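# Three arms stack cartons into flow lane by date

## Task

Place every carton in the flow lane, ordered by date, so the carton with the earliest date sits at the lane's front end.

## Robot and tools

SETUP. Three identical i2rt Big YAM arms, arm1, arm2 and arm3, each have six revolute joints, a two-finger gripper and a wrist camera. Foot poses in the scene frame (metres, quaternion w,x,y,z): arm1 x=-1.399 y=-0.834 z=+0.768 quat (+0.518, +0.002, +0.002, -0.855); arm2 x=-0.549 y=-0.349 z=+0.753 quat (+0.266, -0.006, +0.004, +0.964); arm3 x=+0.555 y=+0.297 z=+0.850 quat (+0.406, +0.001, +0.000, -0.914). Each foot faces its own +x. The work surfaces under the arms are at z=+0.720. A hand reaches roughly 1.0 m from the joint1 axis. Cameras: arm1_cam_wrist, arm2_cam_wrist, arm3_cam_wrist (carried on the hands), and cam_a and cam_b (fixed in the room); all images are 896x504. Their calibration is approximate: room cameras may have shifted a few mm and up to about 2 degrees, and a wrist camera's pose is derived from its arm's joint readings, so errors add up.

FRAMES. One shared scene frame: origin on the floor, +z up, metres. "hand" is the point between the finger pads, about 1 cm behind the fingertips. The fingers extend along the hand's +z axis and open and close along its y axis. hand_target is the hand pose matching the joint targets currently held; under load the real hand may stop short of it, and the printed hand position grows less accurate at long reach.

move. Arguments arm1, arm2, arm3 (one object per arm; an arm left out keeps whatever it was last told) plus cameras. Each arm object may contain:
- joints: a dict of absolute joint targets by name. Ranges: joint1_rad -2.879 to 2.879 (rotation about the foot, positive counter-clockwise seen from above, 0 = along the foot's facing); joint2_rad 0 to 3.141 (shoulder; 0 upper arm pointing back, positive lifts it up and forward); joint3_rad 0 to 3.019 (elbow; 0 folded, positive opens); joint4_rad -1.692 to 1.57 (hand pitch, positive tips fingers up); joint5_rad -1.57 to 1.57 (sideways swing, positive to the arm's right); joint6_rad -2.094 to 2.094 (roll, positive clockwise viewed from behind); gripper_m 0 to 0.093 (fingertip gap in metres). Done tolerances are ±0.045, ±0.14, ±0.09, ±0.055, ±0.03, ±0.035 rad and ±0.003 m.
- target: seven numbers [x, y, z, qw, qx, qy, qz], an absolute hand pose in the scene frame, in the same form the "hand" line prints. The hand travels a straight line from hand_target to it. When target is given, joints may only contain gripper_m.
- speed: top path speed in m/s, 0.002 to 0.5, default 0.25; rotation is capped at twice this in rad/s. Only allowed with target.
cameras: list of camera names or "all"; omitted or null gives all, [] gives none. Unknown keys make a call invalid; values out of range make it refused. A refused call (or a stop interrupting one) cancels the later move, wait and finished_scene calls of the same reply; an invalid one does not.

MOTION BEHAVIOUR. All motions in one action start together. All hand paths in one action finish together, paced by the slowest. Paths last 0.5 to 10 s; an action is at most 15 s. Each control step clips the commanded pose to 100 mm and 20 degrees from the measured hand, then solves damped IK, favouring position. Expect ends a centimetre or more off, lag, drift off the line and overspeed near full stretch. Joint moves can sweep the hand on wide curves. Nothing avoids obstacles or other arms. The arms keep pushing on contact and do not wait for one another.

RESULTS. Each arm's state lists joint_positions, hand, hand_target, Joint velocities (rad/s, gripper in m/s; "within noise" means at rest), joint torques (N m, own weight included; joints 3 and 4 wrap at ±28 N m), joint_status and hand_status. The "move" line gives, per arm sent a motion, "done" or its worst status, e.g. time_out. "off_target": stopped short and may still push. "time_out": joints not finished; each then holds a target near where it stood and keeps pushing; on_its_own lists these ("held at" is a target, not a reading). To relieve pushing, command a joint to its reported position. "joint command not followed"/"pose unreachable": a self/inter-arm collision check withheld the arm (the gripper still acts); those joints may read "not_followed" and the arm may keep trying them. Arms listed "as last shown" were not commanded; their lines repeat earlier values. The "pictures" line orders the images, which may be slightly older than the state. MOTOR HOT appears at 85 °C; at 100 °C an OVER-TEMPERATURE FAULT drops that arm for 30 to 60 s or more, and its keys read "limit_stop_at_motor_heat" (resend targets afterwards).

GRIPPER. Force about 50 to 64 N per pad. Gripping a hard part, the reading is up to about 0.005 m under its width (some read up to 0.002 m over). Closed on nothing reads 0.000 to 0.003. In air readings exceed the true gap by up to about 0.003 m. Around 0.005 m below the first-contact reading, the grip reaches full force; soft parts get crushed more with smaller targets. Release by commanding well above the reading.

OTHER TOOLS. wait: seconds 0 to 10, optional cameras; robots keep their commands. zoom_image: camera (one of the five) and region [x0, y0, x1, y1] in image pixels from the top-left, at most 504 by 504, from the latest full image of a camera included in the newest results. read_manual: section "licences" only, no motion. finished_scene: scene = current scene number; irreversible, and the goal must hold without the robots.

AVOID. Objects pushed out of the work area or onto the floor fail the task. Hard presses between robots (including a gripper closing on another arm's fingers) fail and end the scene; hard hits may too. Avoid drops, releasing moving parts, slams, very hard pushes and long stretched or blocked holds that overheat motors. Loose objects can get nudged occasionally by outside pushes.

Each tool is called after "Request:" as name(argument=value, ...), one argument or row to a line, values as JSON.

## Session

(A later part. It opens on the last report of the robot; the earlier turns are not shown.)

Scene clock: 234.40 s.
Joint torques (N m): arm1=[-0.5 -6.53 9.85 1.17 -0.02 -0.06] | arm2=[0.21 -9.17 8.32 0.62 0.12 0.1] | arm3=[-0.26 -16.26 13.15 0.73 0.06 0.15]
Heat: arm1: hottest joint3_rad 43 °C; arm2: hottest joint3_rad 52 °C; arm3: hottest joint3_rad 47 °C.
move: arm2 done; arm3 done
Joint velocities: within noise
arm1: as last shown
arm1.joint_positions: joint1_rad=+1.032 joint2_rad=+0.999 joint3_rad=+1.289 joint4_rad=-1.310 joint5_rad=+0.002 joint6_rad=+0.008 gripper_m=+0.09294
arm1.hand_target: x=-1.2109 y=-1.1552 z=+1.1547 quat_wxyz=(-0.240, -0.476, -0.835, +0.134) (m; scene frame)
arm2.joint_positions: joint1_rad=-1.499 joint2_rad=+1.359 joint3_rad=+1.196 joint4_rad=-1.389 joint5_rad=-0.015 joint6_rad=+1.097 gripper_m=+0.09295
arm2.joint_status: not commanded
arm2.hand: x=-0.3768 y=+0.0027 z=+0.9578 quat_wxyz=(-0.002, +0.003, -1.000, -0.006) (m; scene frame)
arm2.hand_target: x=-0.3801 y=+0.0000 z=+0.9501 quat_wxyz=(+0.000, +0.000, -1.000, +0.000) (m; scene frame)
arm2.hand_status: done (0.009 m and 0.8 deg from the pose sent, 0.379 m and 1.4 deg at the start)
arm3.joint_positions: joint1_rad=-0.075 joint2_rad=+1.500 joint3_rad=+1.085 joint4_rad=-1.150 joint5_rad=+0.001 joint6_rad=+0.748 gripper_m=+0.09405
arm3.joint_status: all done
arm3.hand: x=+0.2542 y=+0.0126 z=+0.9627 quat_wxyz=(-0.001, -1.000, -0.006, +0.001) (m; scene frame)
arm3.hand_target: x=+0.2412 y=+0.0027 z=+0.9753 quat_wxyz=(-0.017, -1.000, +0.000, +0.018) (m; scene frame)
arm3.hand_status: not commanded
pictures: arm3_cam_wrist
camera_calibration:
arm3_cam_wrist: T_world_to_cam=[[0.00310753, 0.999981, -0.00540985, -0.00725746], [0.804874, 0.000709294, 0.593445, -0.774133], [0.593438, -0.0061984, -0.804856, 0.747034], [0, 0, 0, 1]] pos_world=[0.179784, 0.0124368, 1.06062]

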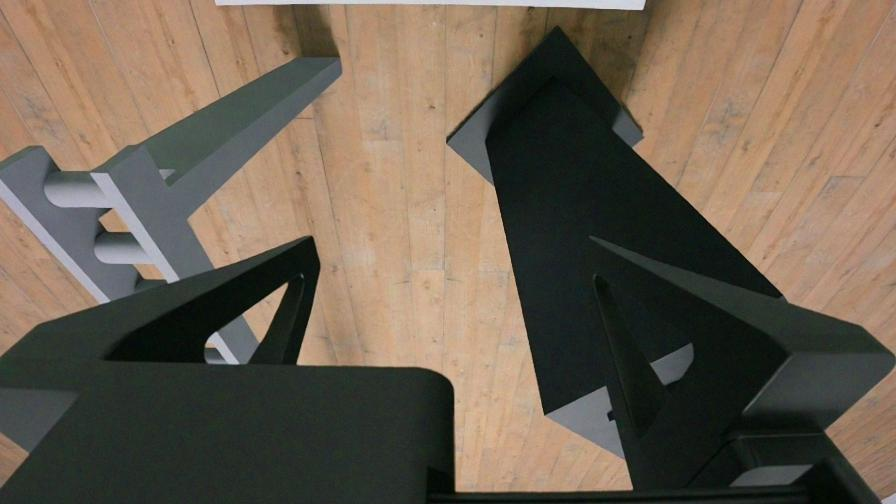

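Request:
move(
  arm2={"joints": {"joint1_rad": 2.155, "joint2_rad": 1.559, "joint3_rad": 1.329, "joint4_rad": -1.341, "joint5_rad": 0, "joint6_rad": -0.859}},
  arm3={"target": [-0.035, 0.003, 0.86, 0, 1, 0, 0], "speed": 0.25},
  cameras=["arm2_cam_wrist", "arm3_cam_wrist"],
)

Scene clock: 244.20 s.
Joint torques (N m): arm1=[-0.56 -6.48 9.85 1.14 -0.01 -0.06] | arm2=[0.03 -12.69 11.54 -0.17 -0.07 -0.11] | arm3=[-0.09 -26.29 13.94 -0.01 0.07 -0.05]
Heat: arm1: hottest joint3_rad 44 °C; arm2: hottest joint3_rad 52 °C; arm3: hottest joint3_rad 48 °C.
move: arm2 done; arm3 off_target
Joint velocities: within noise
arm1: as last shown
arm1.hand_target: x=-1.2109 y=-1.1552 z=+1.1547 quat_wxyz=(-0.240, -0.477, -0.835, +0.134) (m; scene frame)
arm2.joint_positions: joint1_rad=+2.154 joint2_rad=+1.563 joint3_rad=+1.304 joint4_rad=-1.331 joint5_rad=-0.001 joint6_rad=-0.849 gripper_m=+0.09309
arm2.joint_status: all done
arm2.hand: x=-0.5307 y=-0.7980 z=+0.9244 quat_wxyz=(+0.003, +0.333, +0.943, +0.005) (m; scene frame)
arm2.hand_target: x=-0.5305 y=-0.8037 z=+0.9355 quat_wxyz=(+0.006, +0.328, +0.945, -0.004) (m; scene frame)
arm2.hand_status: not commanded
arm3.joint_positions: joint1_rad=-0.371 joint2_rad=+2.177 joint3_rad=+1.798 joint4_rad=-1.190 joint5_rad=+0.001 joint6_rad=+0.473 gripper_m=+0.09405
arm3.joint_status: not commanded
arm3.hand: x=-0.0253 y=+0.0068 z=+0.8645 quat_wxyz=(+0.000, -1.000, +0.004, +0.000) (m; scene frame)
arm3.hand_target: x=-0.0346 y=+0.0033 z=+0.8600 quat_wxyz=(+0.000, -1.000, +0.000, +0.000) (m; scene frame)
arm3.hand_status: off_target (0.011 m and 0.4 deg from the pose sent, 0.307 m and 0.8 deg at the start)
pictures: arm2_cam_wrist, arm3_cam_wrist
camera_calibration:
arm2_cam_wrist: T_world_to_cam=[[-0.623753, -0.781621, 0.00083042, -0.957497], [-0.64539, 0.515636, 0.563552, -0.444024], [-0.440913, 0.350981, -0.82608, 0.932638], [0, 0, 0, 1]] pos_world=[-0.472598, -0.846784, 1.02146]
arm3_cam_wrist: T_world_to_cam=[[0.0230013, 0.999733, -0.00198797, -0.00358895], [0.802869, -0.017287, 0.595905, -0.49289], [0.595712, -0.0153027, -0.803053, 0.832472], [0, 0, 0, 1]] pos_world=[-0.100104, 0.00780644, 0.962228]

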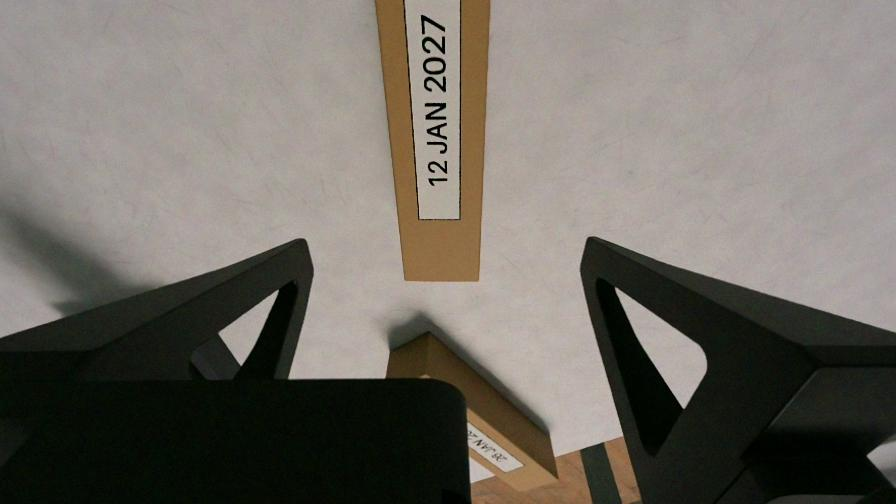

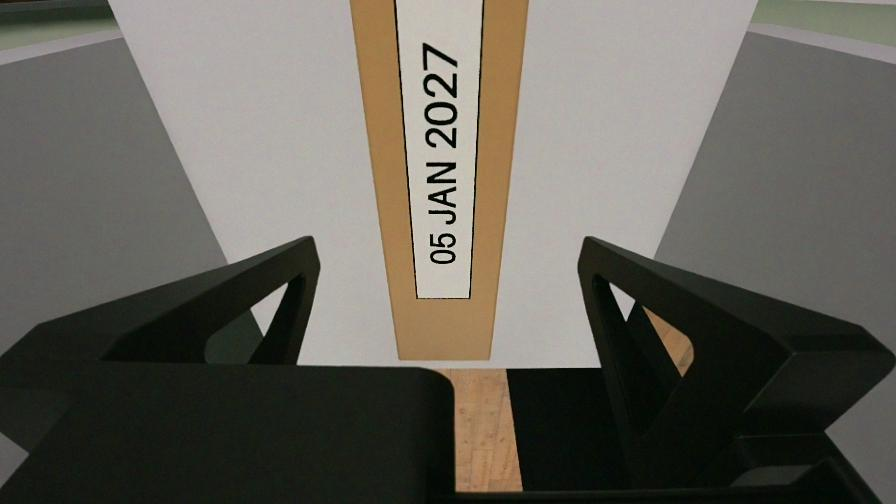

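Request:
move(
  arm2={"target": [-0.514, -0.8, 0.8, 0, 0.3272, 0.9449, 0], "speed": 0.2},
  arm3={"target": [-0.032, 0.003, 0.779, 0, 1, 0, 0], "speed": 0.12},
  cameras=["arm2_cam_wrist", "arm3_cam_wrist"],
)

Request:
move(
  arm3={"joints": {"gripper_m": 0.054}},
  cameras=[],
)

Scene clock: 260.27 s.
Joint torques (N m): arm1=[-0.5 -6.53 9.85 1.17 -0.01 -0.05] | arm2=[0.62 -11.69 7.51 0.76 -0.01 0.12] | arm3=[0.03 -26.81 10.25 0.77 0.05 -0.01]
Heat: arm1: hottest joint3_rad 45 °C; arm2: hottest joint3_rad 54 °C; arm3: hottest joint3_rad 49 °C.
move: arm2 off_target; arm3 off_target
Joint velocities: within noise
arm1: as last shown
arm2.joint_positions: joint1_rad=+2.182 joint2_rad=+1.684 joint3_rad=+1.125 joint4_rad=-1.010 joint5_rad=+0.007 joint6_rad=-0.834 gripper_m=+0.09309
arm2.joint_status: not commanded
arm2.hand: x=-0.5179 y=-0.8036 z=+0.8093 quat_wxyz=(+0.003, +0.326, +0.945, -0.006) (m; scene frame)
arm2.hand_target: x=-0.5141 y=-0.7999 z=+0.8002 quat_wxyz=(+0.000, +0.327, +0.945, +0.000) (m; scene frame)
arm2.hand_status: off_target (0.011 m and 0.8 deg from the pose sent, 0.126 m and 1.0 deg at the start)
arm3.joint_positions: joint1_rad=-0.371 joint2_rad=+2.273 joint3_rad=+1.770 joint4_rad=-1.055 joint5_rad=+0.001 joint6_rad=+0.473 gripper_m=+0.09405
arm3.joint_status: not commanded
arm3.hand: x=-0.0317 y=+0.0035 z=+0.7943 quat_wxyz=(-0.002, -1.000, +0.003, +0.005) (m; scene frame)
arm3.hand_target: x=-0.0316 y=+0.0033 z=+0.7792 quat_wxyz=(+0.000, -1.000, +0.000, +0.000) (m; scene frame)
arm3.hand_status: off_target (0.015 m and 0.7 deg from the pose sent, 0.086 m and 0.4 deg at the start)
pictures: arm2_cam_wrist, arm3_cam_wrist
camera_calibration:
arm2_cam_wrist: T_world_to_cam=[[-0.613007, -0.789773, 0.0219331, -0.971879], [-0.64868, 0.518953, 0.556689, -0.361463], [-0.45104, 0.327027, -0.830431, 0.824183], [0, 0, 0, 1]] pos_world=[-0.458502, -0.849512, 0.906966]
arm3_cam_wrist: T_world_to_cam=[[0.0225702, 0.99972, -0.00716388, 0.00376979], [0.808704, -0.0140439, 0.588049, -0.439566], [0.587783, -0.0190659, -0.808794, 0.784126], [0, 0, 0, 1]] pos_world=[-0.105502, 0.0050081, 0.89271]

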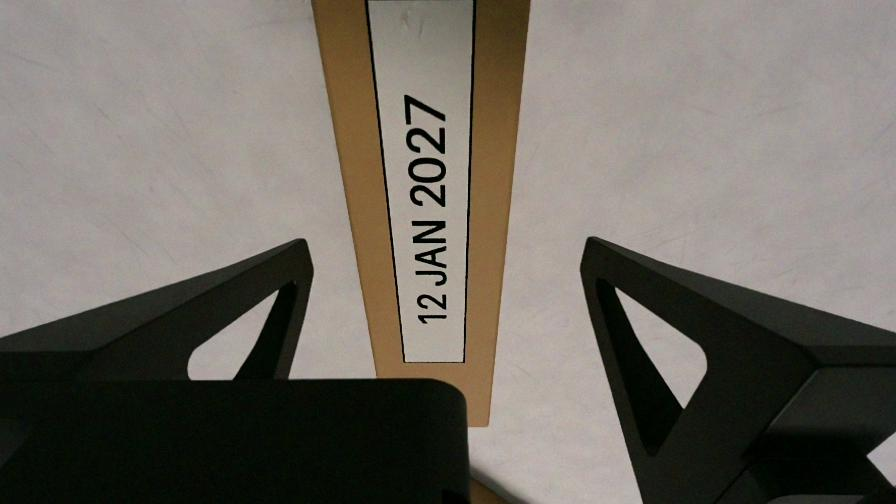

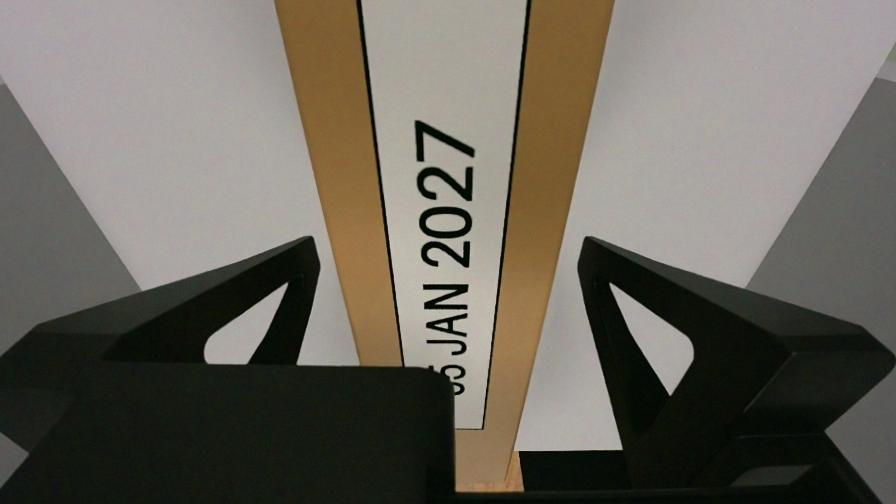

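Scene clock: 260.90 s.
Joint torques (N m): arm1=[-0.5 -6.53 9.87 1.17 0 -0.05] | arm2=[0.62 -11.93 7.64 0.75 -0.02 0.09] | arm3=[0.26 -27.22 10.19 0.75 0.1 0]
Heat: arm1: hottest joint3_rad 45 °C; arm2: hottest joint3_rad 54 °C; arm3: hottest joint3_rad 49 °C.
move: arm3 off_target
Joint velocities: within noise
arm1, arm2: as last shown
arm3.joint_positions: joint1_rad=-0.371 joint2_rad=+2.273 joint3_rad=+1.770 joint4_rad=-1.054 joint5_rad=+0.000 joint6_rad=+0.473 gripper_m=+0.05850
arm3.joint_status: gripper_m off_target (ended at +0.05853, target +0.05400)
arm3.hand: x=-0.0318 y=+0.0032 z=+0.7943 quat_wxyz=(-0.003, -1.000, +0.003, +0.005) (m; scene frame)
arm3.hand_target: x=-0.0317 y=+0.0033 z=+0.7792 quat_wxyz=(+0.000, -1.000, +0.000, +0.000) (m; scene frame)
arm3.hand_status: not commanded
pictures: none
No camera images: "cameras" was empty.

Request:
move(
  arm2={"target": [-0.507, -0.797, 0.75, 0, 0.3272, 0.9449, 0], "speed": 0.12},
  arm3={"target": [-0.03, 0.006, 0.92, 0, 1, 0, 0], "speed": 0.25},
  cameras=["arm2_cam_wrist", "arm3_cam_wrist"],
)

Request:
move(
  arm2={"joints": {"gripper_m": 0.054}},
  arm3={"target": [0.25, 0.005, 0.96, 0, 1, 0, 0], "speed": 0.3},
  cameras=["arm2_cam_wrist", "arm3_cam_wrist"],
)

Scene clock: 267.47 s.
Joint torques (N m): arm1=[-0.5 -6.48 9.87 1.18 0 -0.06] | arm2=[0.67 -11.99 6.74 0.73 -0.03 0.1] | arm3=[-0.15 -30.04 15.46 -0.2 0.11 -0.02]
Heat: arm1: hottest joint3_rad 45 °C; arm2: hottest joint3_rad 53 °C; arm3: hottest joint3_rad 48 °C.
move: arm2 off_target; arm3 off_target
Joint velocities: within noise
arm1: as last shown
arm2.joint_positions: joint1_rad=+2.196 joint2_rad=+1.756 joint3_rad=+1.071 joint4_rad=-0.878 joint5_rad=+0.007 joint6_rad=-0.819 gripper_m=+0.09309
arm2.joint_status: not commanded
arm2.hand: x=-0.5110 y=-0.8035 z=+0.7615 quat_wxyz=(+0.005, +0.327, +0.945, -0.009) (m; scene frame)
arm2.hand_target: x=-0.5071 y=-0.7967 z=+0.7503 quat_wxyz=(+0.000, +0.327, +0.945, +0.000) (m; scene frame)
arm2.hand_status: off_target (0.014 m and 1.2 deg from the pose sent, 0.061 m and 0.8 deg at the start)
arm3.joint_positions: joint1_rad=-0.371 joint2_rad=+2.149 joint3_rad=+1.820 joint4_rad=-1.300 joint5_rad=+0.000 joint6_rad=+0.472 gripper_m=+0.05850
arm3.joint_status: not commanded
arm3.hand: x=-0.0112 y=+0.0137 z=+0.8905 quat_wxyz=(+0.013, -1.000, +0.003, -0.027) (m; scene frame)
arm3.hand_target: x=-0.0286 y=+0.0068 z=+0.9203 quat_wxyz=(+0.000, -1.000, +0.000, +0.000) (m; scene frame)
arm3.hand_status: off_target (0.036 m and 3.5 deg from the pose sent, 0.126 m and 0.8 deg at the start; pose on its path clipped on 2 of 47 steps)
pictures: arm2_cam_wrist, arm3_cam_wrist
camera_calibration:
arm2_cam_wrist: T_world_to_cam=[[-0.613982, -0.788868, 0.0267243, -0.969912], [-0.648371, 0.523363, 0.552906, -0.323891], [-0.450156, 0.322147, -0.832815, 0.785967], [0, 0, 0, 1]] pos_world=[-0.451702, -0.848816, 0.859566]
arm3_cam_wrist: T_world_to_cam=[[0.0211993, 0.999453, 0.0253951, -0.035252], [0.76964, -0.0325268, 0.637649, -0.556935], [0.638126, 0.00602743, -0.769909, 0.815681], [0, 0, 0, 1]] pos_world=[-0.09112, 0.012201, 0.984024]

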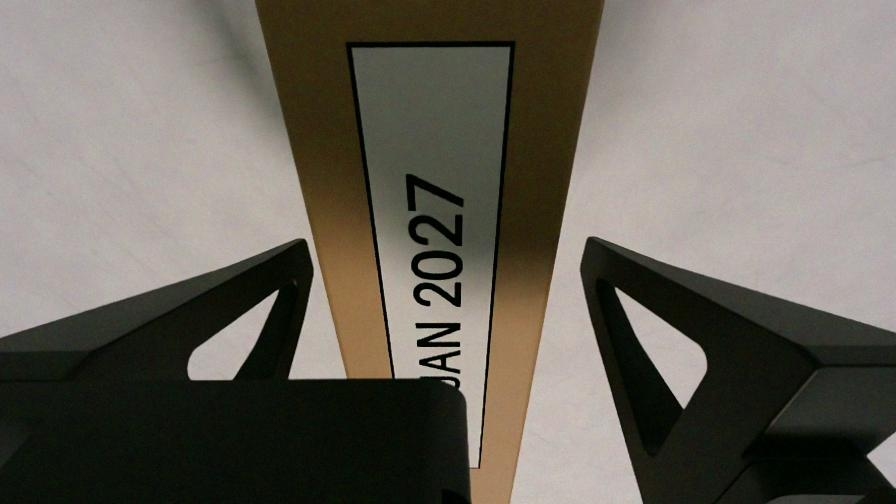

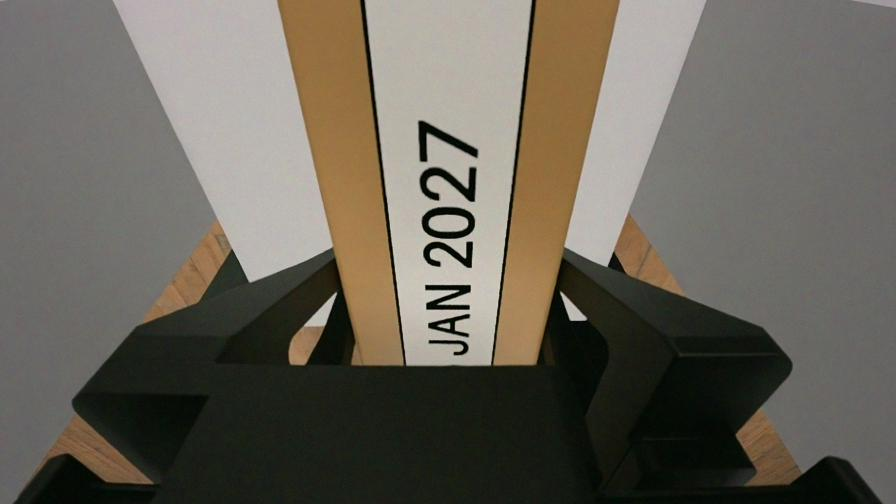

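Scene clock: 269.43 s.
Joint torques (N m): arm1=[-0.56 -6.59 9.85 1.17 -0.01 -0.06] | arm2=[0.56 -11.93 6.78 0.76 0.02 0.1] | arm3=[0.62 -19.02 10.77 0.55 0.19 0.15]
Heat: arm1: hottest joint3_rad 45 °C; arm2: hottest joint3_rad 53 °C; arm3: hottest joint3_rad 48 °C.
move: arm2 off_target; arm3 off_target
Joint velocities: within noise
arm1: as last shown
arm2.joint_positions: joint1_rad=+2.198 joint2_rad=+1.756 joint3_rad=+1.071 joint4_rad=-0.878 joint5_rad=+0.006 joint6_rad=-0.819 gripper_m=+0.06061
arm2.joint_status: gripper_m off_target (ended at +0.06064, target +0.05400)
arm2.hand: x=-0.5101 y=-0.8032 z=+0.7614 quat_wxyz=(+0.005, +0.326, +0.945, -0.009) (m; scene frame)
arm2.hand_target: x=-0.5072 y=-0.7968 z=+0.7504 quat_wxyz=(+0.000, +0.327, +0.945, +0.000) (m; scene frame)
arm2.hand_status: not commanded
arm3.joint_positions: joint1_rad=-0.075 joint2_rad=+1.552 joint3_rad=+1.096 joint4_rad=-1.157 joint5_rad=-0.002 joint6_rad=+0.758 gripper_m=+0.05850
arm3.joint_status: not commanded
arm3.hand: x=+0.2537 y=+0.0113 z=+0.9459 quat_wxyz=(+0.014, -1.000, -0.002, -0.017) (m; scene frame)
arm3.hand_target: x=+0.2502 y=+0.0051 z=+0.9601 quat_wxyz=(+0.000, -1.000, +0.000, +0.000) (m; scene frame)
arm3.hand_status: off_target (0.016 m and 2.5 deg from the pose sent, 0.270 m and 3.5 deg at the start)
pictures: arm2_cam_wrist, arm3_cam_wrist
camera_calibration:
arm2_cam_wrist: T_world_to_cam=[[-0.612842, -0.789788, 0.0256899, -0.968559], [-0.64974, 0.522141, 0.552455, -0.324739], [-0.449736, 0.321876, -0.833147, 0.786391], [0, 0, 0, 1]] pos_world=[-0.450901, -0.848517, 0.859465]
arm3_cam_wrist: T_world_to_cam=[[0.0122812, 0.999586, 0.026008, -0.0381427], [0.782359, -0.0258036, 0.622293, -0.785019], [0.622706, 0.0127051, -0.782352, 0.704914], [0, 0, 0, 1]] pos_world=[0.17568, 0.00891462, 1.041]

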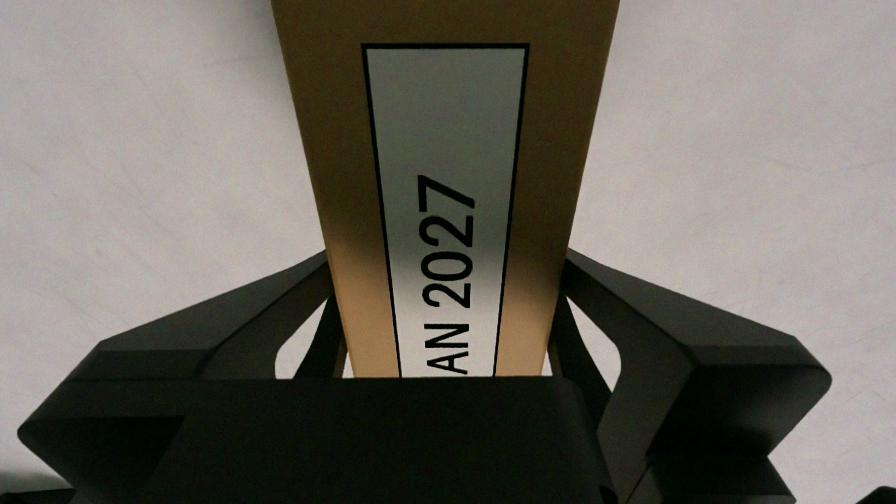

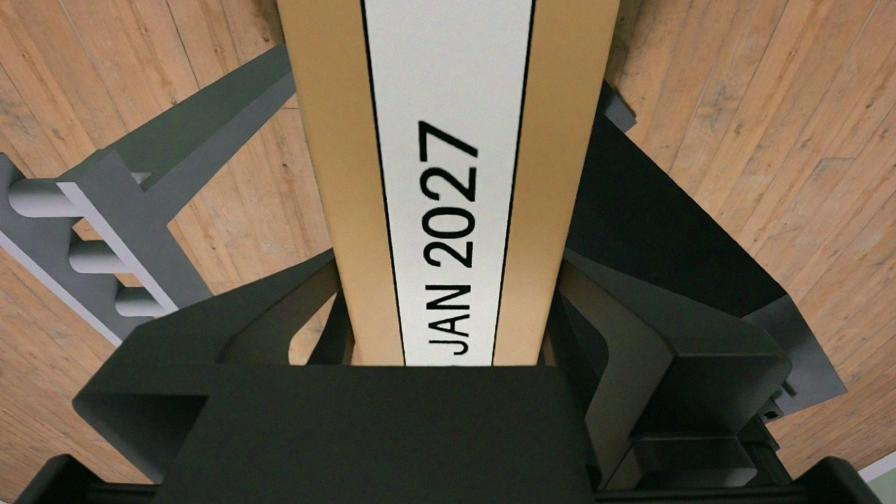

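Request:
move(
  arm2={"target": [-0.508, -0.798, 0.95, 0, 0.3272, 0.9449, 0], "speed": 0.25},
  arm3={"joints": {"joint1_rad": 1.021, "joint2_rad": 2.136, "joint3_rad": 1.903, "joint4_rad": -1.338, "joint5_rad": 0, "joint6_rad": -1.285}},
  cameras=["arm3_cam_wrist"],
)

Request:
move(
  arm2={"joints": {"joint1_rad": -1.4826, "joint2_rad": 1.361, "joint3_rad": 1.223, "joint4_rad": -1.433, "joint5_rad": 0, "joint6_rad": 1.12}},
  arm3={"target": [0.738, -0.338, 0.83, 0.0506, -0.0105, -0.9986, 0.013], "speed": 0.2},
  cameras=["arm2_cam_wrist", "arm3_cam_wrist"],
)

Scene clock: 277.17 s.
Joint torques (N m): arm1=[-0.5 -6.53 9.85 1.16 -0.01 -0.05] | arm2=[0.67 -11.63 15.28 -0.32 -0.06 0.09] | arm3=[0.85 -30.8 15.01 -0.2 -0.07 -0.06]
Heat: arm1: hottest joint3_rad 45 °C; arm2: hottest joint3_rad 53 °C; arm3: hottest joint3_rad 47 °C.
move: arm2 off_target; arm3 done
Joint velocities: within noise
arm1: as last shown
arm2.joint_positions: joint1_rad=+2.198 joint2_rad=+1.541 joint3_rad=+1.275 joint4_rad=-1.378 joint5_rad=+0.007 joint6_rad=-0.818 gripper_m=+0.06061
arm2.joint_status: not commanded
arm2.hand: x=-0.5141 y=-0.7747 z=+0.9241 quat_wxyz=(-0.012, +0.326, +0.945, +0.028) (m; scene frame)
arm2.hand_target: x=-0.5081 y=-0.7962 z=+0.9503 quat_wxyz=(+0.001, +0.327, +0.945, -0.001) (m; scene frame)
arm2.hand_status: off_target (0.035 m and 3.4 deg from the pose sent, 0.189 m and 1.2 deg at the start)
arm3.joint_positions: joint1_rad=+1.015 joint2_rad=+2.158 joint3_rad=+1.851 joint4_rad=-1.327 joint5_rad=+0.001 joint6_rad=-1.276 gripper_m=+0.05852
arm3.joint_status: all done
arm3.hand: x=+0.7301 y=-0.3144 z=+0.8976 quat_wxyz=(+0.008, -0.007, -0.999, -0.031) (m; scene frame)
arm3.hand_target: x=+0.7387 y=-0.3296 z=+0.9300 quat_wxyz=(-0.001, +0.000, -1.000, +0.000) (m; scene frame)
arm3.hand_status: not commanded
pictures: arm3_cam_wrist
camera_calibration:
arm3_cam_wrist: T_world_to_cam=[[-0.0304208, -0.997531, -0.0632963, -0.233685], [-0.793099, -0.0144514, 0.608921, 0.0298126], [-0.608332, 0.0687241, -0.790701, 1.29842], [0, 0, 0, 1]] pos_world=[0.806404, -0.32191, 0.993714]

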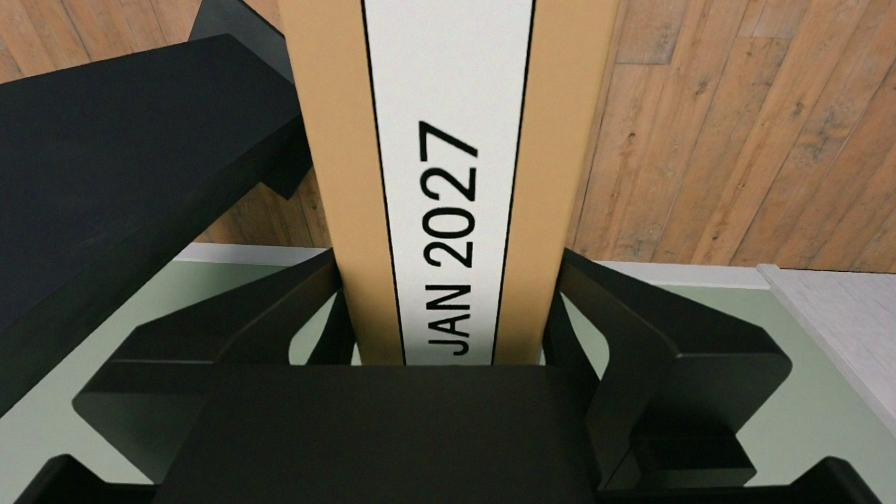

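Scene clock: 279.93 s.
Joint torques (N m): arm1=[-0.5 -6.59 9.85 1.16 -0.01 -0.06] | arm2=[-0.38 -11.28 9.22 -0.17 -0.02 0.08] | arm3=[0.79 -32.03 11.44 0.43 0.15 0.15]
Heat: arm1: hottest joint3_rad 45 °C; arm2: hottest joint3_rad 53 °C; arm3: hottest joint3_rad 47 °C.
move: arm2 done; arm3 off_target
Joint velocities: within noise
arm1.joint_positions: joint1_rad=+1.032 joint2_rad=+0.999 joint3_rad=+1.289 joint4_rad=-1.310 joint5_rad=+0.002 joint6_rad=+0.008 gripper_m=+0.09294
arm1.joint_status: not commanded
arm1.hand: x=-1.2072 y=-1.1505 z=+1.1517 quat_wxyz=(-0.237, -0.474, -0.838, +0.130) (m; scene frame)
arm1.hand_target: x=-1.2109 y=-1.1552 z=+1.1547 quat_wxyz=(-0.240, -0.477, -0.835, +0.134) (m; scene frame)
arm1.hand_status: not commanded
arm2.joint_positions: joint1_rad=-1.479 joint2_rad=+1.380 joint3_rad=+1.230 joint4_rad=-1.424 joint5_rad=+0.002 joint6_rad=+1.110 gripper_m=+0.06070
arm2.joint_status: all done
arm2.hand: x=-0.3794 y=+0.0078 z=+0.9629 quat_wxyz=(-0.005, +0.006, -1.000, +0.007) (m; scene frame)
arm2.hand_target: x=-0.3811 y=+0.0020 z=+0.9673 quat_wxyz=(-0.005, +0.000, -1.000, +0.006) (m; scene frame)
arm2.hand_status: not commanded
arm3.joint_positions: joint1_rad=+1.036 joint2_rad=+2.279 joint3_rad=+1.813 joint4_rad=-1.162 joint5_rad=+0.102 joint6_rad=-1.249 gripper_m=+0.05852
arm3.joint_status: not commanded
arm3.hand: x=+0.7292 y=-0.3255 z=+0.8080 quat_wxyz=(+0.056, -0.009, -0.998, -0.012) (m; scene frame)
arm3.hand_target: x=+0.7378 y=-0.3375 z=+0.8303 quat_wxyz=(+0.050, -0.011, -0.999, +0.013) (m; scene frame)
arm3.hand_status: off_target (0.027 m and 2.9 deg from the pose sent, 0.072 m and 7.0 deg at the start)
pictures: arm2_cam_wrist, arm3_cam_wrist
camera_calibration:
arm2_cam_wrist: T_world_to_cam=[[0.0173101, -0.999458, 0.0280008, -0.0145646], [-0.830273, 0.0012349, 0.557355, -0.843704], [-0.557088, -0.0328962, -0.829802, 0.710794], [0, 0, 0, 1]] pos_world=[-0.304278, 0.00986757, 1.06047]
arm3_cam_wrist: T_world_to_cam=[[-0.0353454, -0.999098, -0.0235184, -0.279624], [-0.73073, 0.0097832, 0.682597, -0.0135734], [-0.681751, 0.0413123, -0.730417, 1.22381], [0, 0, 0, 1]] pos_world=[0.814532, -0.329798, 0.89658]

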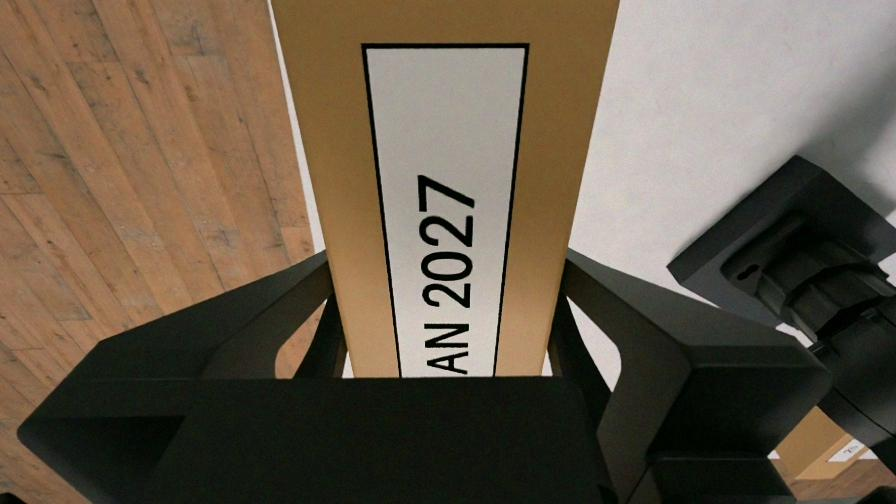

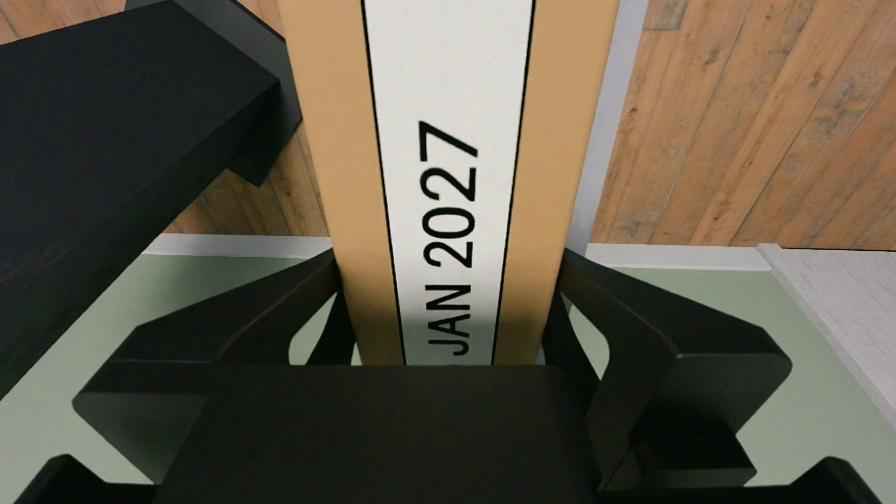

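Request:
move(
  arm2={"target": [-0.03, 0, 0.91, 0, 0, -1, 0], "speed": 0.25},
  arm3={"target": [0.742, -0.336, 0.794, 0.0506, -0.0105, -0.9986, 0.015], "speed": 0.08},
  cameras=["arm3_cam_wrist"],
)

Scene clock: 288.30 s.
Joint torques (N m): arm1=[-0.5 -6.48 9.87 1.16 0 -0.06] | arm2=[-0.09 -18.9 15.92 -0.28 -0.08 -0.11] | arm3=[1.08 -29.68 10.4 0.54 0.15 0.15]
Heat: arm1: hottest joint3_rad 45 °C; arm2: hottest joint3_rad 53 °C; arm3: hottest joint3_rad 46 °C.
move: arm2 off_target; arm3 done
Joint velocities: within noise
arm1: as last shown
arm2.joint_positions: joint1_rad=-2.018 joint2_rad=+2.002 joint3_rad=+1.815 joint4_rad=-1.448 joint5_rad=-0.012 joint6_rad=+0.597 gripper_m=+0.06070
arm2.joint_status: not commanded
arm2.hand: x=-0.0490 y=-0.0146 z=+0.8837 quat_wxyz=(+0.025, -0.007, -0.999, +0.019) (m; scene frame)
arm2.hand_target: x=-0.0319 y=-0.0012 z=+0.9104 quat_wxyz=(-0.001, +0.000, -1.000, +0.000) (m; scene frame)
arm2.hand_status: off_target (0.036 m and 3.7 deg from the pose sent, 0.354 m and 1.3 deg at the start)
arm3.joint_positions: joint1_rad=+1.039 joint2_rad=+2.297 joint3_rad=+1.796 joint4_rad=-1.094 joint5_rad=+0.104 joint6_rad=-1.242 gripper_m=+0.05852
arm3.joint_status: not commanded
arm3.hand: x=+0.7334 y=-0.3313 z=+0.7907 quat_wxyz=(+0.052, -0.011, -0.999, +0.005) (m; scene frame)
arm3.hand_target: x=+0.7420 y=-0.3358 z=+0.7941 quat_wxyz=(+0.051, -0.011, -0.999, +0.015) (m; scene frame)
arm3.hand_status: done (0.010 m and 1.2 deg from the pose sent, 0.022 m and 3.2 deg at the start)
pictures: arm3_cam_wrist
camera_calibration:
arm3_cam_wrist: T_world_to_cam=[[-0.0382726, -0.999216, 0.0101116, -0.310018], [-0.736614, 0.035049, 0.675405, 0.0196678], [-0.67523, 0.0184011, -0.737378, 1.2073], [0, 0, 0, 1]] pos_world=[0.817827, -0.33268, 0.880087]

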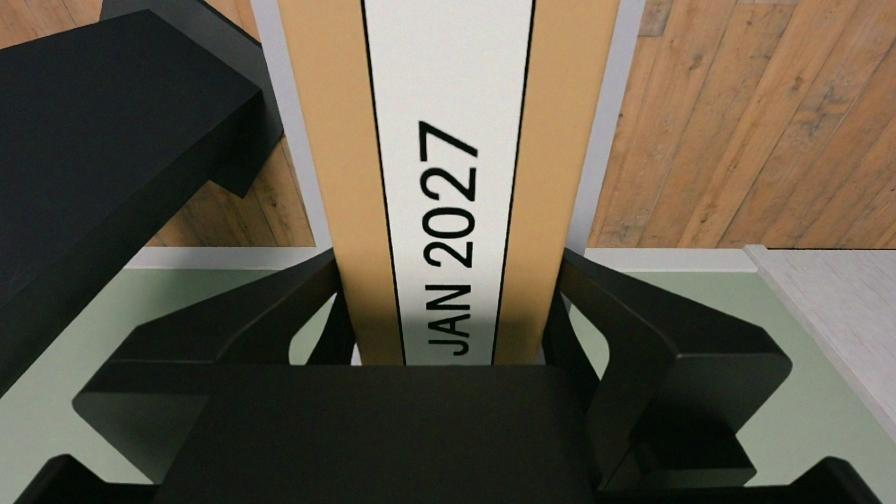

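Request:
move(
  arm2={"target": [0.014, 0.006, 0.828, 0, 0, -1, 0], "speed": 0.15},
  arm3={"target": [0.742, -0.336, 0.774, 0.0506, -0.0105, -0.9986, 0.015], "speed": 0.06},
  cameras=["arm3_cam_wrist"],
)

Request:
move(
  arm2={"target": [0.014, 0.006, 0.792, 0, 0, -1, 0], "speed": 0.08},
  arm3={"target": [0.742, -0.336, 0.762, 0.0506, -0.0105, -0.9986, 0.015], "speed": 0.05},
  cameras=["arm3_cam_wrist"],
)

Scene clock: 292.50 s.
Joint torques (N m): arm1=[-0.5 -6.48 9.85 1.17 -0.01 -0.05] | arm2=[-0.85 -20.54 15.27 0.25 -0.06 -0.12] | arm3=[0.85 -28.98 10.07 0.66 -0.03 0.11]
Heat: arm1: hottest joint3_rad 45 °C; arm2: hottest joint3_rad 54 °C; arm3: hottest joint3_rad 46 °C.
move: arm2 off_target; arm3 done
Joint velocities: within noise
arm1: as last shown
arm2.joint_positions: joint1_rad=-2.034 joint2_rad=+2.165 joint3_rad=+1.867 joint4_rad=-1.350 joint5_rad=-0.012 joint6_rad=+0.570 gripper_m=+0.06070
arm2.joint_status: not commanded
arm2.hand: x=-0.0136 y=-0.0048 z=+0.8034 quat_wxyz=(+0.031, -0.001, -0.999, +0.021) (m; scene frame)
arm2.hand_target: x=+0.0120 y=+0.0046 z=+0.8290 quat_wxyz=(-0.001, +0.000, -1.000, +0.000) (m; scene frame)
arm2.hand_status: off_target (0.039 m and 4.3 deg from the pose sent, 0.087 m and 3.7 deg at the start)
arm3.joint_positions: joint1_rad=+1.041 joint2_rad=+2.316 joint3_rad=+1.792 joint4_rad=-1.062 joint5_rad=+0.109 joint6_rad=-1.239 gripper_m=+0.05852
arm3.joint_status: not commanded
arm3.hand: x=+0.7339 y=-0.3334 z=+0.7774 quat_wxyz=(+0.053, -0.013, -0.998, +0.010) (m; scene frame)
arm3.hand_target: x=+0.7419 y=-0.3359 z=+0.7742 quat_wxyz=(+0.051, -0.010, -0.999, +0.015) (m; scene frame)
arm3.hand_status: done (0.009 m and 0.7 deg from the pose sent, 0.019 m and 1.2 deg at the start)
pictures: arm3_cam_wrist
camera_calibration:
arm3_cam_wrist: T_world_to_cam=[[-0.0400422, -0.998995, 0.0201622, -0.318433], [-0.734792, 0.0431143, 0.676921, 0.029239], [-0.67711, 0.0122903, -0.73578, 1.1961], [0, 0, 0, 1]] pos_world=[0.818627, -0.334074, 0.866696]

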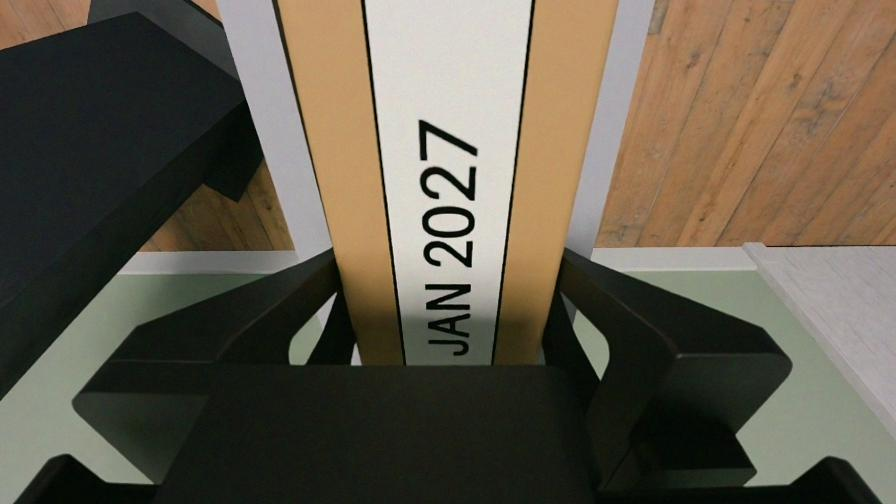

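Scene clock: 293.50 s.
Joint torques (N m): arm1=[-0.56 -6.53 9.85 1.18 -0.01 -0.06] | arm2=[-0.67 -20.31 12.14 0.49 -0.1 -0.07] | arm3=[0.91 -27.69 9.66 1.02 -0.03 0.06]
Heat: arm1: hottest joint3_rad 45 °C; arm2: hottest joint3_rad 54 °C; arm3: hottest joint3_rad 46 °C.
move: arm2 off_target; arm3 off_target
Joint velocities: within noise
arm1: as last shown
arm2.joint_positions: joint1_rad=-2.034 joint2_rad=+2.184 joint3_rad=+1.867 joint4_rad=-1.281 joint5_rad=-0.012 joint6_rad=+0.570 gripper_m=+0.06070
arm2.joint_status: not commanded
arm2.hand: x=-0.0005 y=+0.0030 z=+0.7904 quat_wxyz=(+0.010, -0.001, -1.000, +0.008) (m; scene frame)
arm2.hand_target: x=+0.0136 y=+0.0055 z=+0.7921 quat_wxyz=(+0.000, +0.000, -1.000, +0.000) (m; scene frame)
arm2.hand_status: off_target (0.015 m and 1.5 deg from the pose sent, 0.032 m and 4.3 deg at the start)
arm3.joint_positions: joint1_rad=+1.042 joint2_rad=+2.317 joint3_rad=+1.792 joint4_rad=-1.049 joint5_rad=+0.109 joint6_rad=-1.234 gripper_m=+0.05852
arm3.joint_status: not commanded
arm3.hand: x=+0.7355 y=-0.3360 z=+0.7767 quat_wxyz=(+0.051, -0.015, -0.998, +0.016) (m; scene frame)
arm3.hand_target: x=+0.7417 y=-0.3357 z=+0.7623 quat_wxyz=(+0.051, -0.011, -0.999, +0.015) (m; scene frame)
arm3.hand_status: off_target (0.016 m and 0.5 deg from the pose sent, 0.017 m and 0.7 deg at the start)
pictures: arm3_cam_wrist
camera_calibration:
arm3_cam_wrist: T_world_to_cam=[[-0.0435433, -0.998546, 0.0317822, -0.327303], [-0.737121, 0.0535842, 0.673633, 0.0388862], [-0.674356, 0.00590486, -0.738383, 1.19449], [0, 0, 0, 1]] pos_world=[0.819923, -0.335964, 0.866198]

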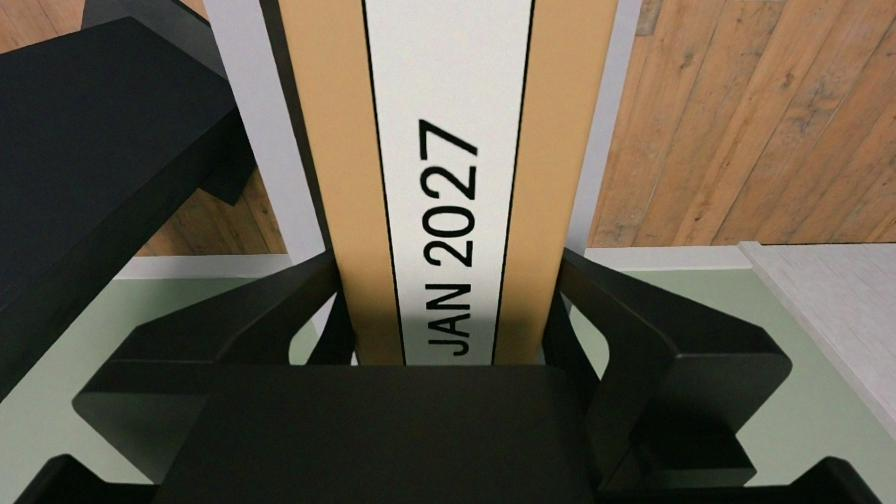

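Request:
move(
  arm2={"target": [0.015, 0.006, 0.774, 0, 0, -1, 0], "speed": 0.06},
  arm3={"joints": {"gripper_m": 0.068}},
  cameras=["arm2_cam_wrist", "arm3_cam_wrist"],
)

Request:
move(
  arm2={"joints": {"gripper_m": 0.093}},
  arm3={"target": [0.742, -0.336, 0.91, 0.0506, -0.0105, -0.9986, 0.015], "speed": 0.12},
  cameras=["arm3_cam_wrist"],
)

Scene clock: 301.77 s.
Joint torques (N m): arm1=[-0.5 -6.53 9.87 1.17 -0.01 -0.05] | arm2=[-0.85 -18.96 10.97 0.61 -0.11 -0.12] | arm3=[0.85 -27.81 9.74 0.68 -0.04 0.06]
Heat: arm1: hottest joint3_rad 46 °C; arm2: hottest joint3_rad 53 °C; arm3: hottest joint3_rad 46 °C.
move: arm2 off_target; arm3 done
Joint velocities: within noise
arm1: as last shown
arm2.joint_positions: joint1_rad=-2.034 joint2_rad=+2.190 joint3_rad=+1.867 joint4_rad=-1.247 joint5_rad=-0.012 joint6_rad=+0.570 gripper_m=+0.06070
arm2.joint_status: not commanded
arm2.hand: x=+0.0062 y=+0.0071 z=+0.7865 quat_wxyz=(-0.002, -0.001, -1.000, +0.001) (m; scene frame)
arm2.hand_target: x=+0.0146 y=+0.0056 z=+0.7740 quat_wxyz=(+0.000, +0.000, -1.000, +0.000) (m; scene frame)
arm2.hand_status: off_target (0.015 m and 0.3 deg from the pose sent, 0.023 m and 1.5 deg at the start)
arm3.joint_positions: joint1_rad=+1.042 joint2_rad=+2.317 joint3_rad=+1.792 joint4_rad=-1.040 joint5_rad=+0.109 joint6_rad=-1.234 gripper_m=+0.06794
arm3.joint_status: all done
arm3.hand: x=+0.7362 y=-0.3381 z=+0.7764 quat_wxyz=(+0.050, -0.015, -0.998, +0.020) (m; scene frame)
arm3.hand_target: x=+0.7417 y=-0.3356 z=+0.7623 quat_wxyz=(+0.051, -0.011, -0.999, +0.015) (m; scene frame)
arm3.hand_status: not commanded
pictures: arm2_cam_wrist, arm3_cam_wrist
camera_calibration:
arm2_cam_wrist: T_world_to_cam=[[0.00265176, -0.999895, 0.0142631, -0.00603558], [-0.827057, 0.00582456, 0.562087, -0.428992], [-0.562111, -0.0132869, -0.826955, 0.776883], [0, 0, 0, 1]] pos_world=[0.0819097, 0.00678613, 0.883665]
arm3_cam_wrist: T_world_to_cam=[[-0.0436984, -0.998243, 0.0400104, -0.335478], [-0.738911, 0.059248, 0.671193, 0.0447415], [-0.672384, -0.000234108, -0.740202, 1.19265], [0, 0, 0, 1]] pos_world=[0.820322, -0.337261, 0.866198]

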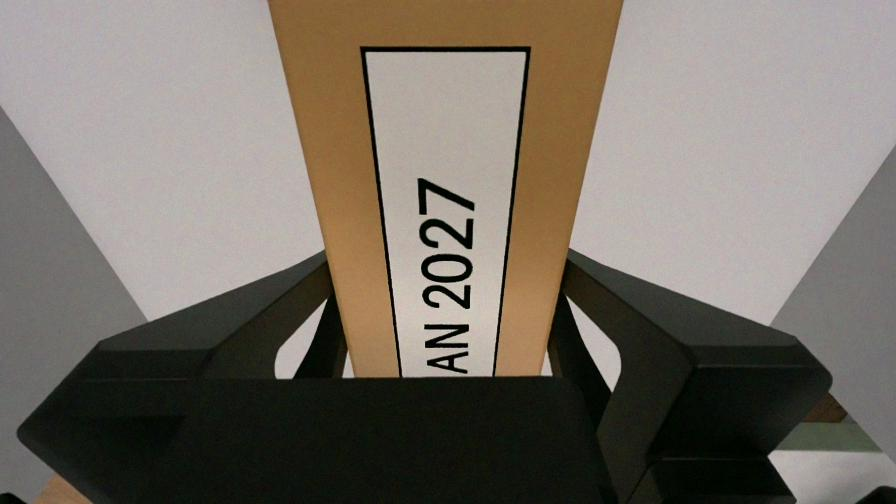

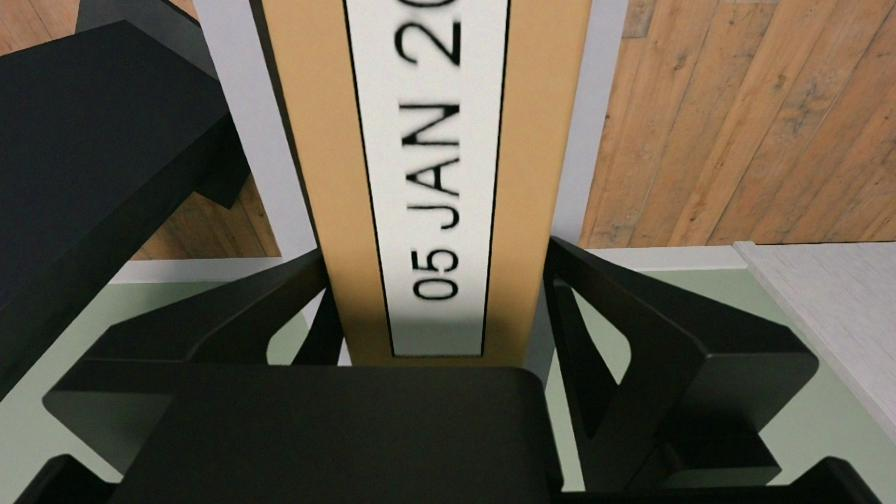

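Scene clock: 303.70 s.
Joint torques (N m): arm1=[-0.44 -6.48 9.85 1.17 0 -0.06] | arm2=[-0.85 -19.37 10.97 0.64 -0.05 -0.12] | arm3=[0.79 -28.81 14.02 -0.09 0 0.06]
Heat: arm1: hottest joint3_rad 46 °C; arm2: hottest joint3_rad 53 °C; arm3: hottest joint3_rad 46 °C.
move: arm2 done; arm3 off_target
Joint velocities: within noise
arm1: as last shown
arm2.joint_positions: joint1_rad=-2.034 joint2_rad=+2.194 joint3_rad=+1.867 joint4_rad=-1.247 joint5_rad=-0.013 joint6_rad=+0.570 gripper_m=+0.09294
arm2.joint_status: all done
arm2.hand: x=+0.0058 y=+0.0071 z=+0.7840 quat_wxyz=(+0.000, -0.001, -1.000, +0.001) (m; scene frame)
arm2.hand_target: x=+0.0145 y=+0.0056 z=+0.7741 quat_wxyz=(+0.000, +0.000, -1.000, +0.000) (m; scene frame)
arm2.hand_status: not commanded
arm3.joint_positions: joint1_rad=+1.042 joint2_rad=+2.169 joint3_rad=+1.868 joint4_rad=-1.301 joint5_rad=+0.108 joint6_rad=-1.234 gripper_m=+0.06794
arm3.joint_status: not commanded
arm3.hand: x=+0.7326 y=-0.3262 z=+0.8975 quat_wxyz=(+0.055, -0.014, -0.998, +0.002) (m; scene frame)
arm3.hand_target: x=+0.7419 y=-0.3355 z=+0.9102 quat_wxyz=(+0.050, -0.010, -0.999, +0.015) (m; scene frame)
arm3.hand_status: off_target (0.018 m and 1.6 deg from the pose sent, 0.134 m and 0.7 deg at the start)
pictures: arm3_cam_wrist
camera_calibration:
arm3_cam_wrist: T_world_to_cam=[[-0.0429652, -0.999064, 0.00497809, -0.298048], [-0.731842, 0.0348644, 0.680582, -0.0614244], [-0.680119, 0.0255982, -0.732655, 1.28711], [0, 0, 0, 1]] pos_world=[0.817627, -0.328576, 0.986294]

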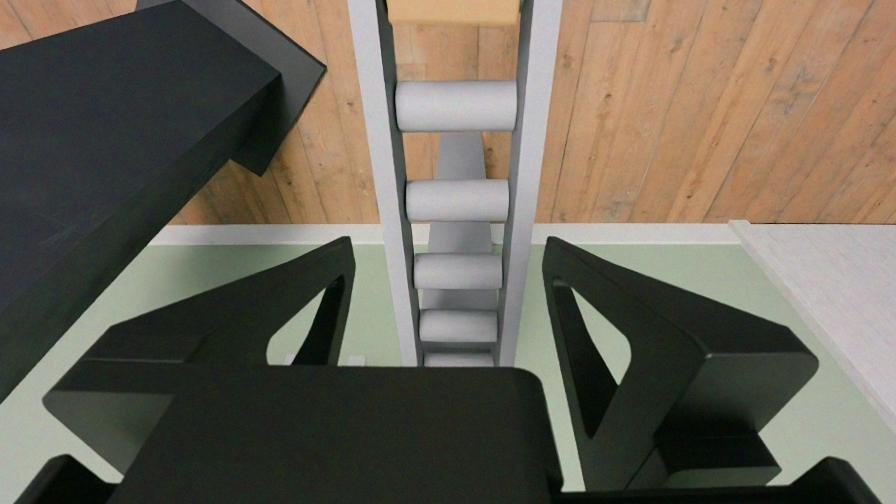

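Request:
move(
  arm2={"target": [0.013, 0.006, 0.92, 0, 0, -1, 0], "speed": 0.25},
  arm3={"joints": {"joint1_rad": -0.08, "joint2_rad": 1.241, "joint3_rad": 1.07, "joint4_rad": -1.40, "joint5_rad": 0, "joint6_rad": 0.756, "gripper_m": 0.093}},
  cameras=["cam_b", "arm2_cam_wrist"],
)

Scene clock: 322.93 s.
Joint torques (N m): arm1=[-0.56 -6.59 9.87 1.17 -0.01 -0.06] | arm2=[-0.91 -18.9 14.22 -0.24 -0.04 -0.12] | arm3=[-0.5 -12.04 10.58 0.23 0.01 0.14]
Heat: arm1: hottest joint3_rad 46 °C; arm2: hottest joint3_rad 53 °C; arm3: hottest joint3_rad 45 °C.
move: arm2 off_target; arm3 done
Joint velocities: within noise
arm1: as last shown
arm2.joint_positions: joint1_rad=-2.034 joint2_rad=+2.113 joint3_rad=+2.074 joint4_rad=-1.557 joint5_rad=-0.013 joint6_rad=+0.568 gripper_m=+0.09294
arm2.joint_status: not commanded
arm2.hand: x=-0.0023 y=+0.0042 z=+0.9133 quat_wxyz=(+0.009, +0.000, -1.000, +0.007) (m; scene frame)
arm2.hand_target: x=+0.0124 y=+0.0055 z=+0.9200 quat_wxyz=(-0.001, +0.000, -1.000, +0.000) (m; scene frame)
arm2.hand_status: off_target (0.017 m and 1.3 deg from the pose sent, 0.136 m and 0.2 deg at the start)
arm3.joint_positions: joint1_rad=-0.073 joint2_rad=+1.244 joint3_rad=+1.074 joint4_rad=-1.395 joint5_rad=+0.002 joint6_rad=+0.747 gripper_m=+0.09292
arm3.joint_status: all done
arm3.hand: x=+0.3063 y=+0.0613 z=+1.0500 quat_wxyz=(-0.001, -1.000, -0.008, +0.002) (m; scene frame)
arm3.hand_target: x=+0.3067 y=+0.0646 z=+1.0495 quat_wxyz=(+0.000, -1.000, +0.000, -0.001) (m; scene frame)
arm3.hand_status: not commanded
pictures: arm2_cam_wrist, cam_b
camera_calibration:
arm2_cam_wrist: T_world_to_cam=[[0.00426271, -0.999631, 0.0268226, -0.0222046], [-0.814096, 0.0121075, 0.580604, -0.524169], [-0.580715, -0.0243112, -0.813744, 0.864833], [0, 0, 0, 1]] pos_world=[0.0755915, 0.00517511, 1.00868]

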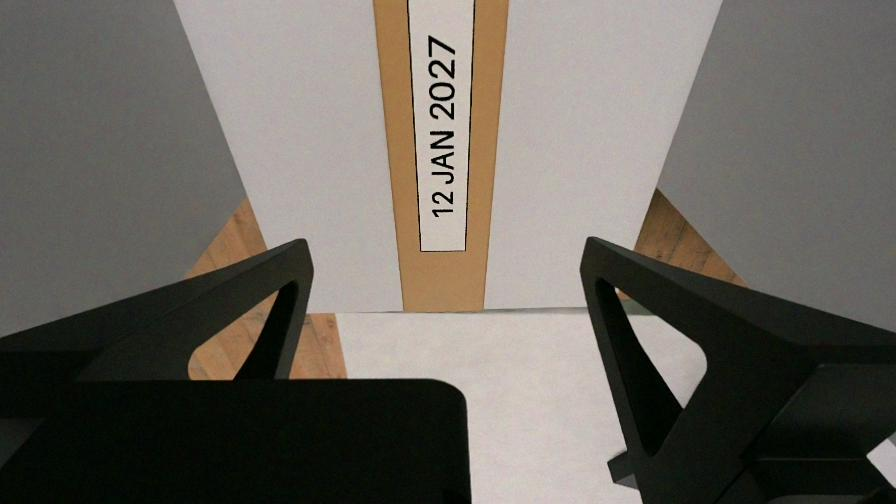

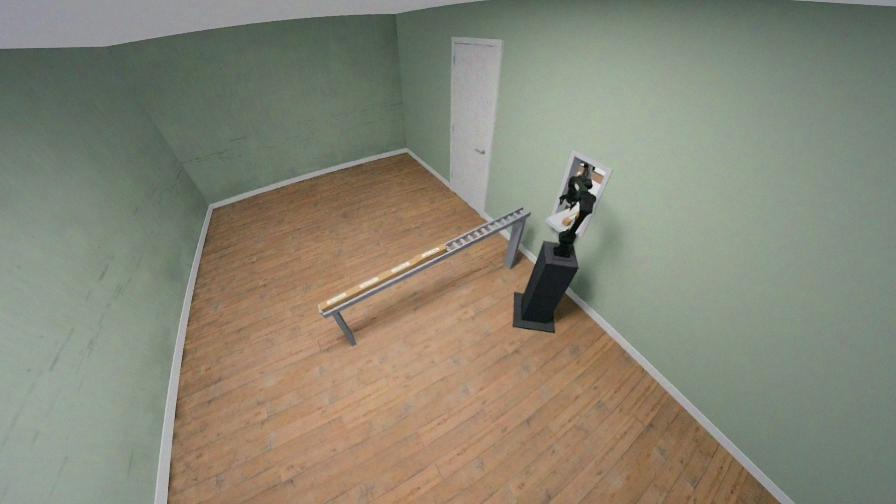

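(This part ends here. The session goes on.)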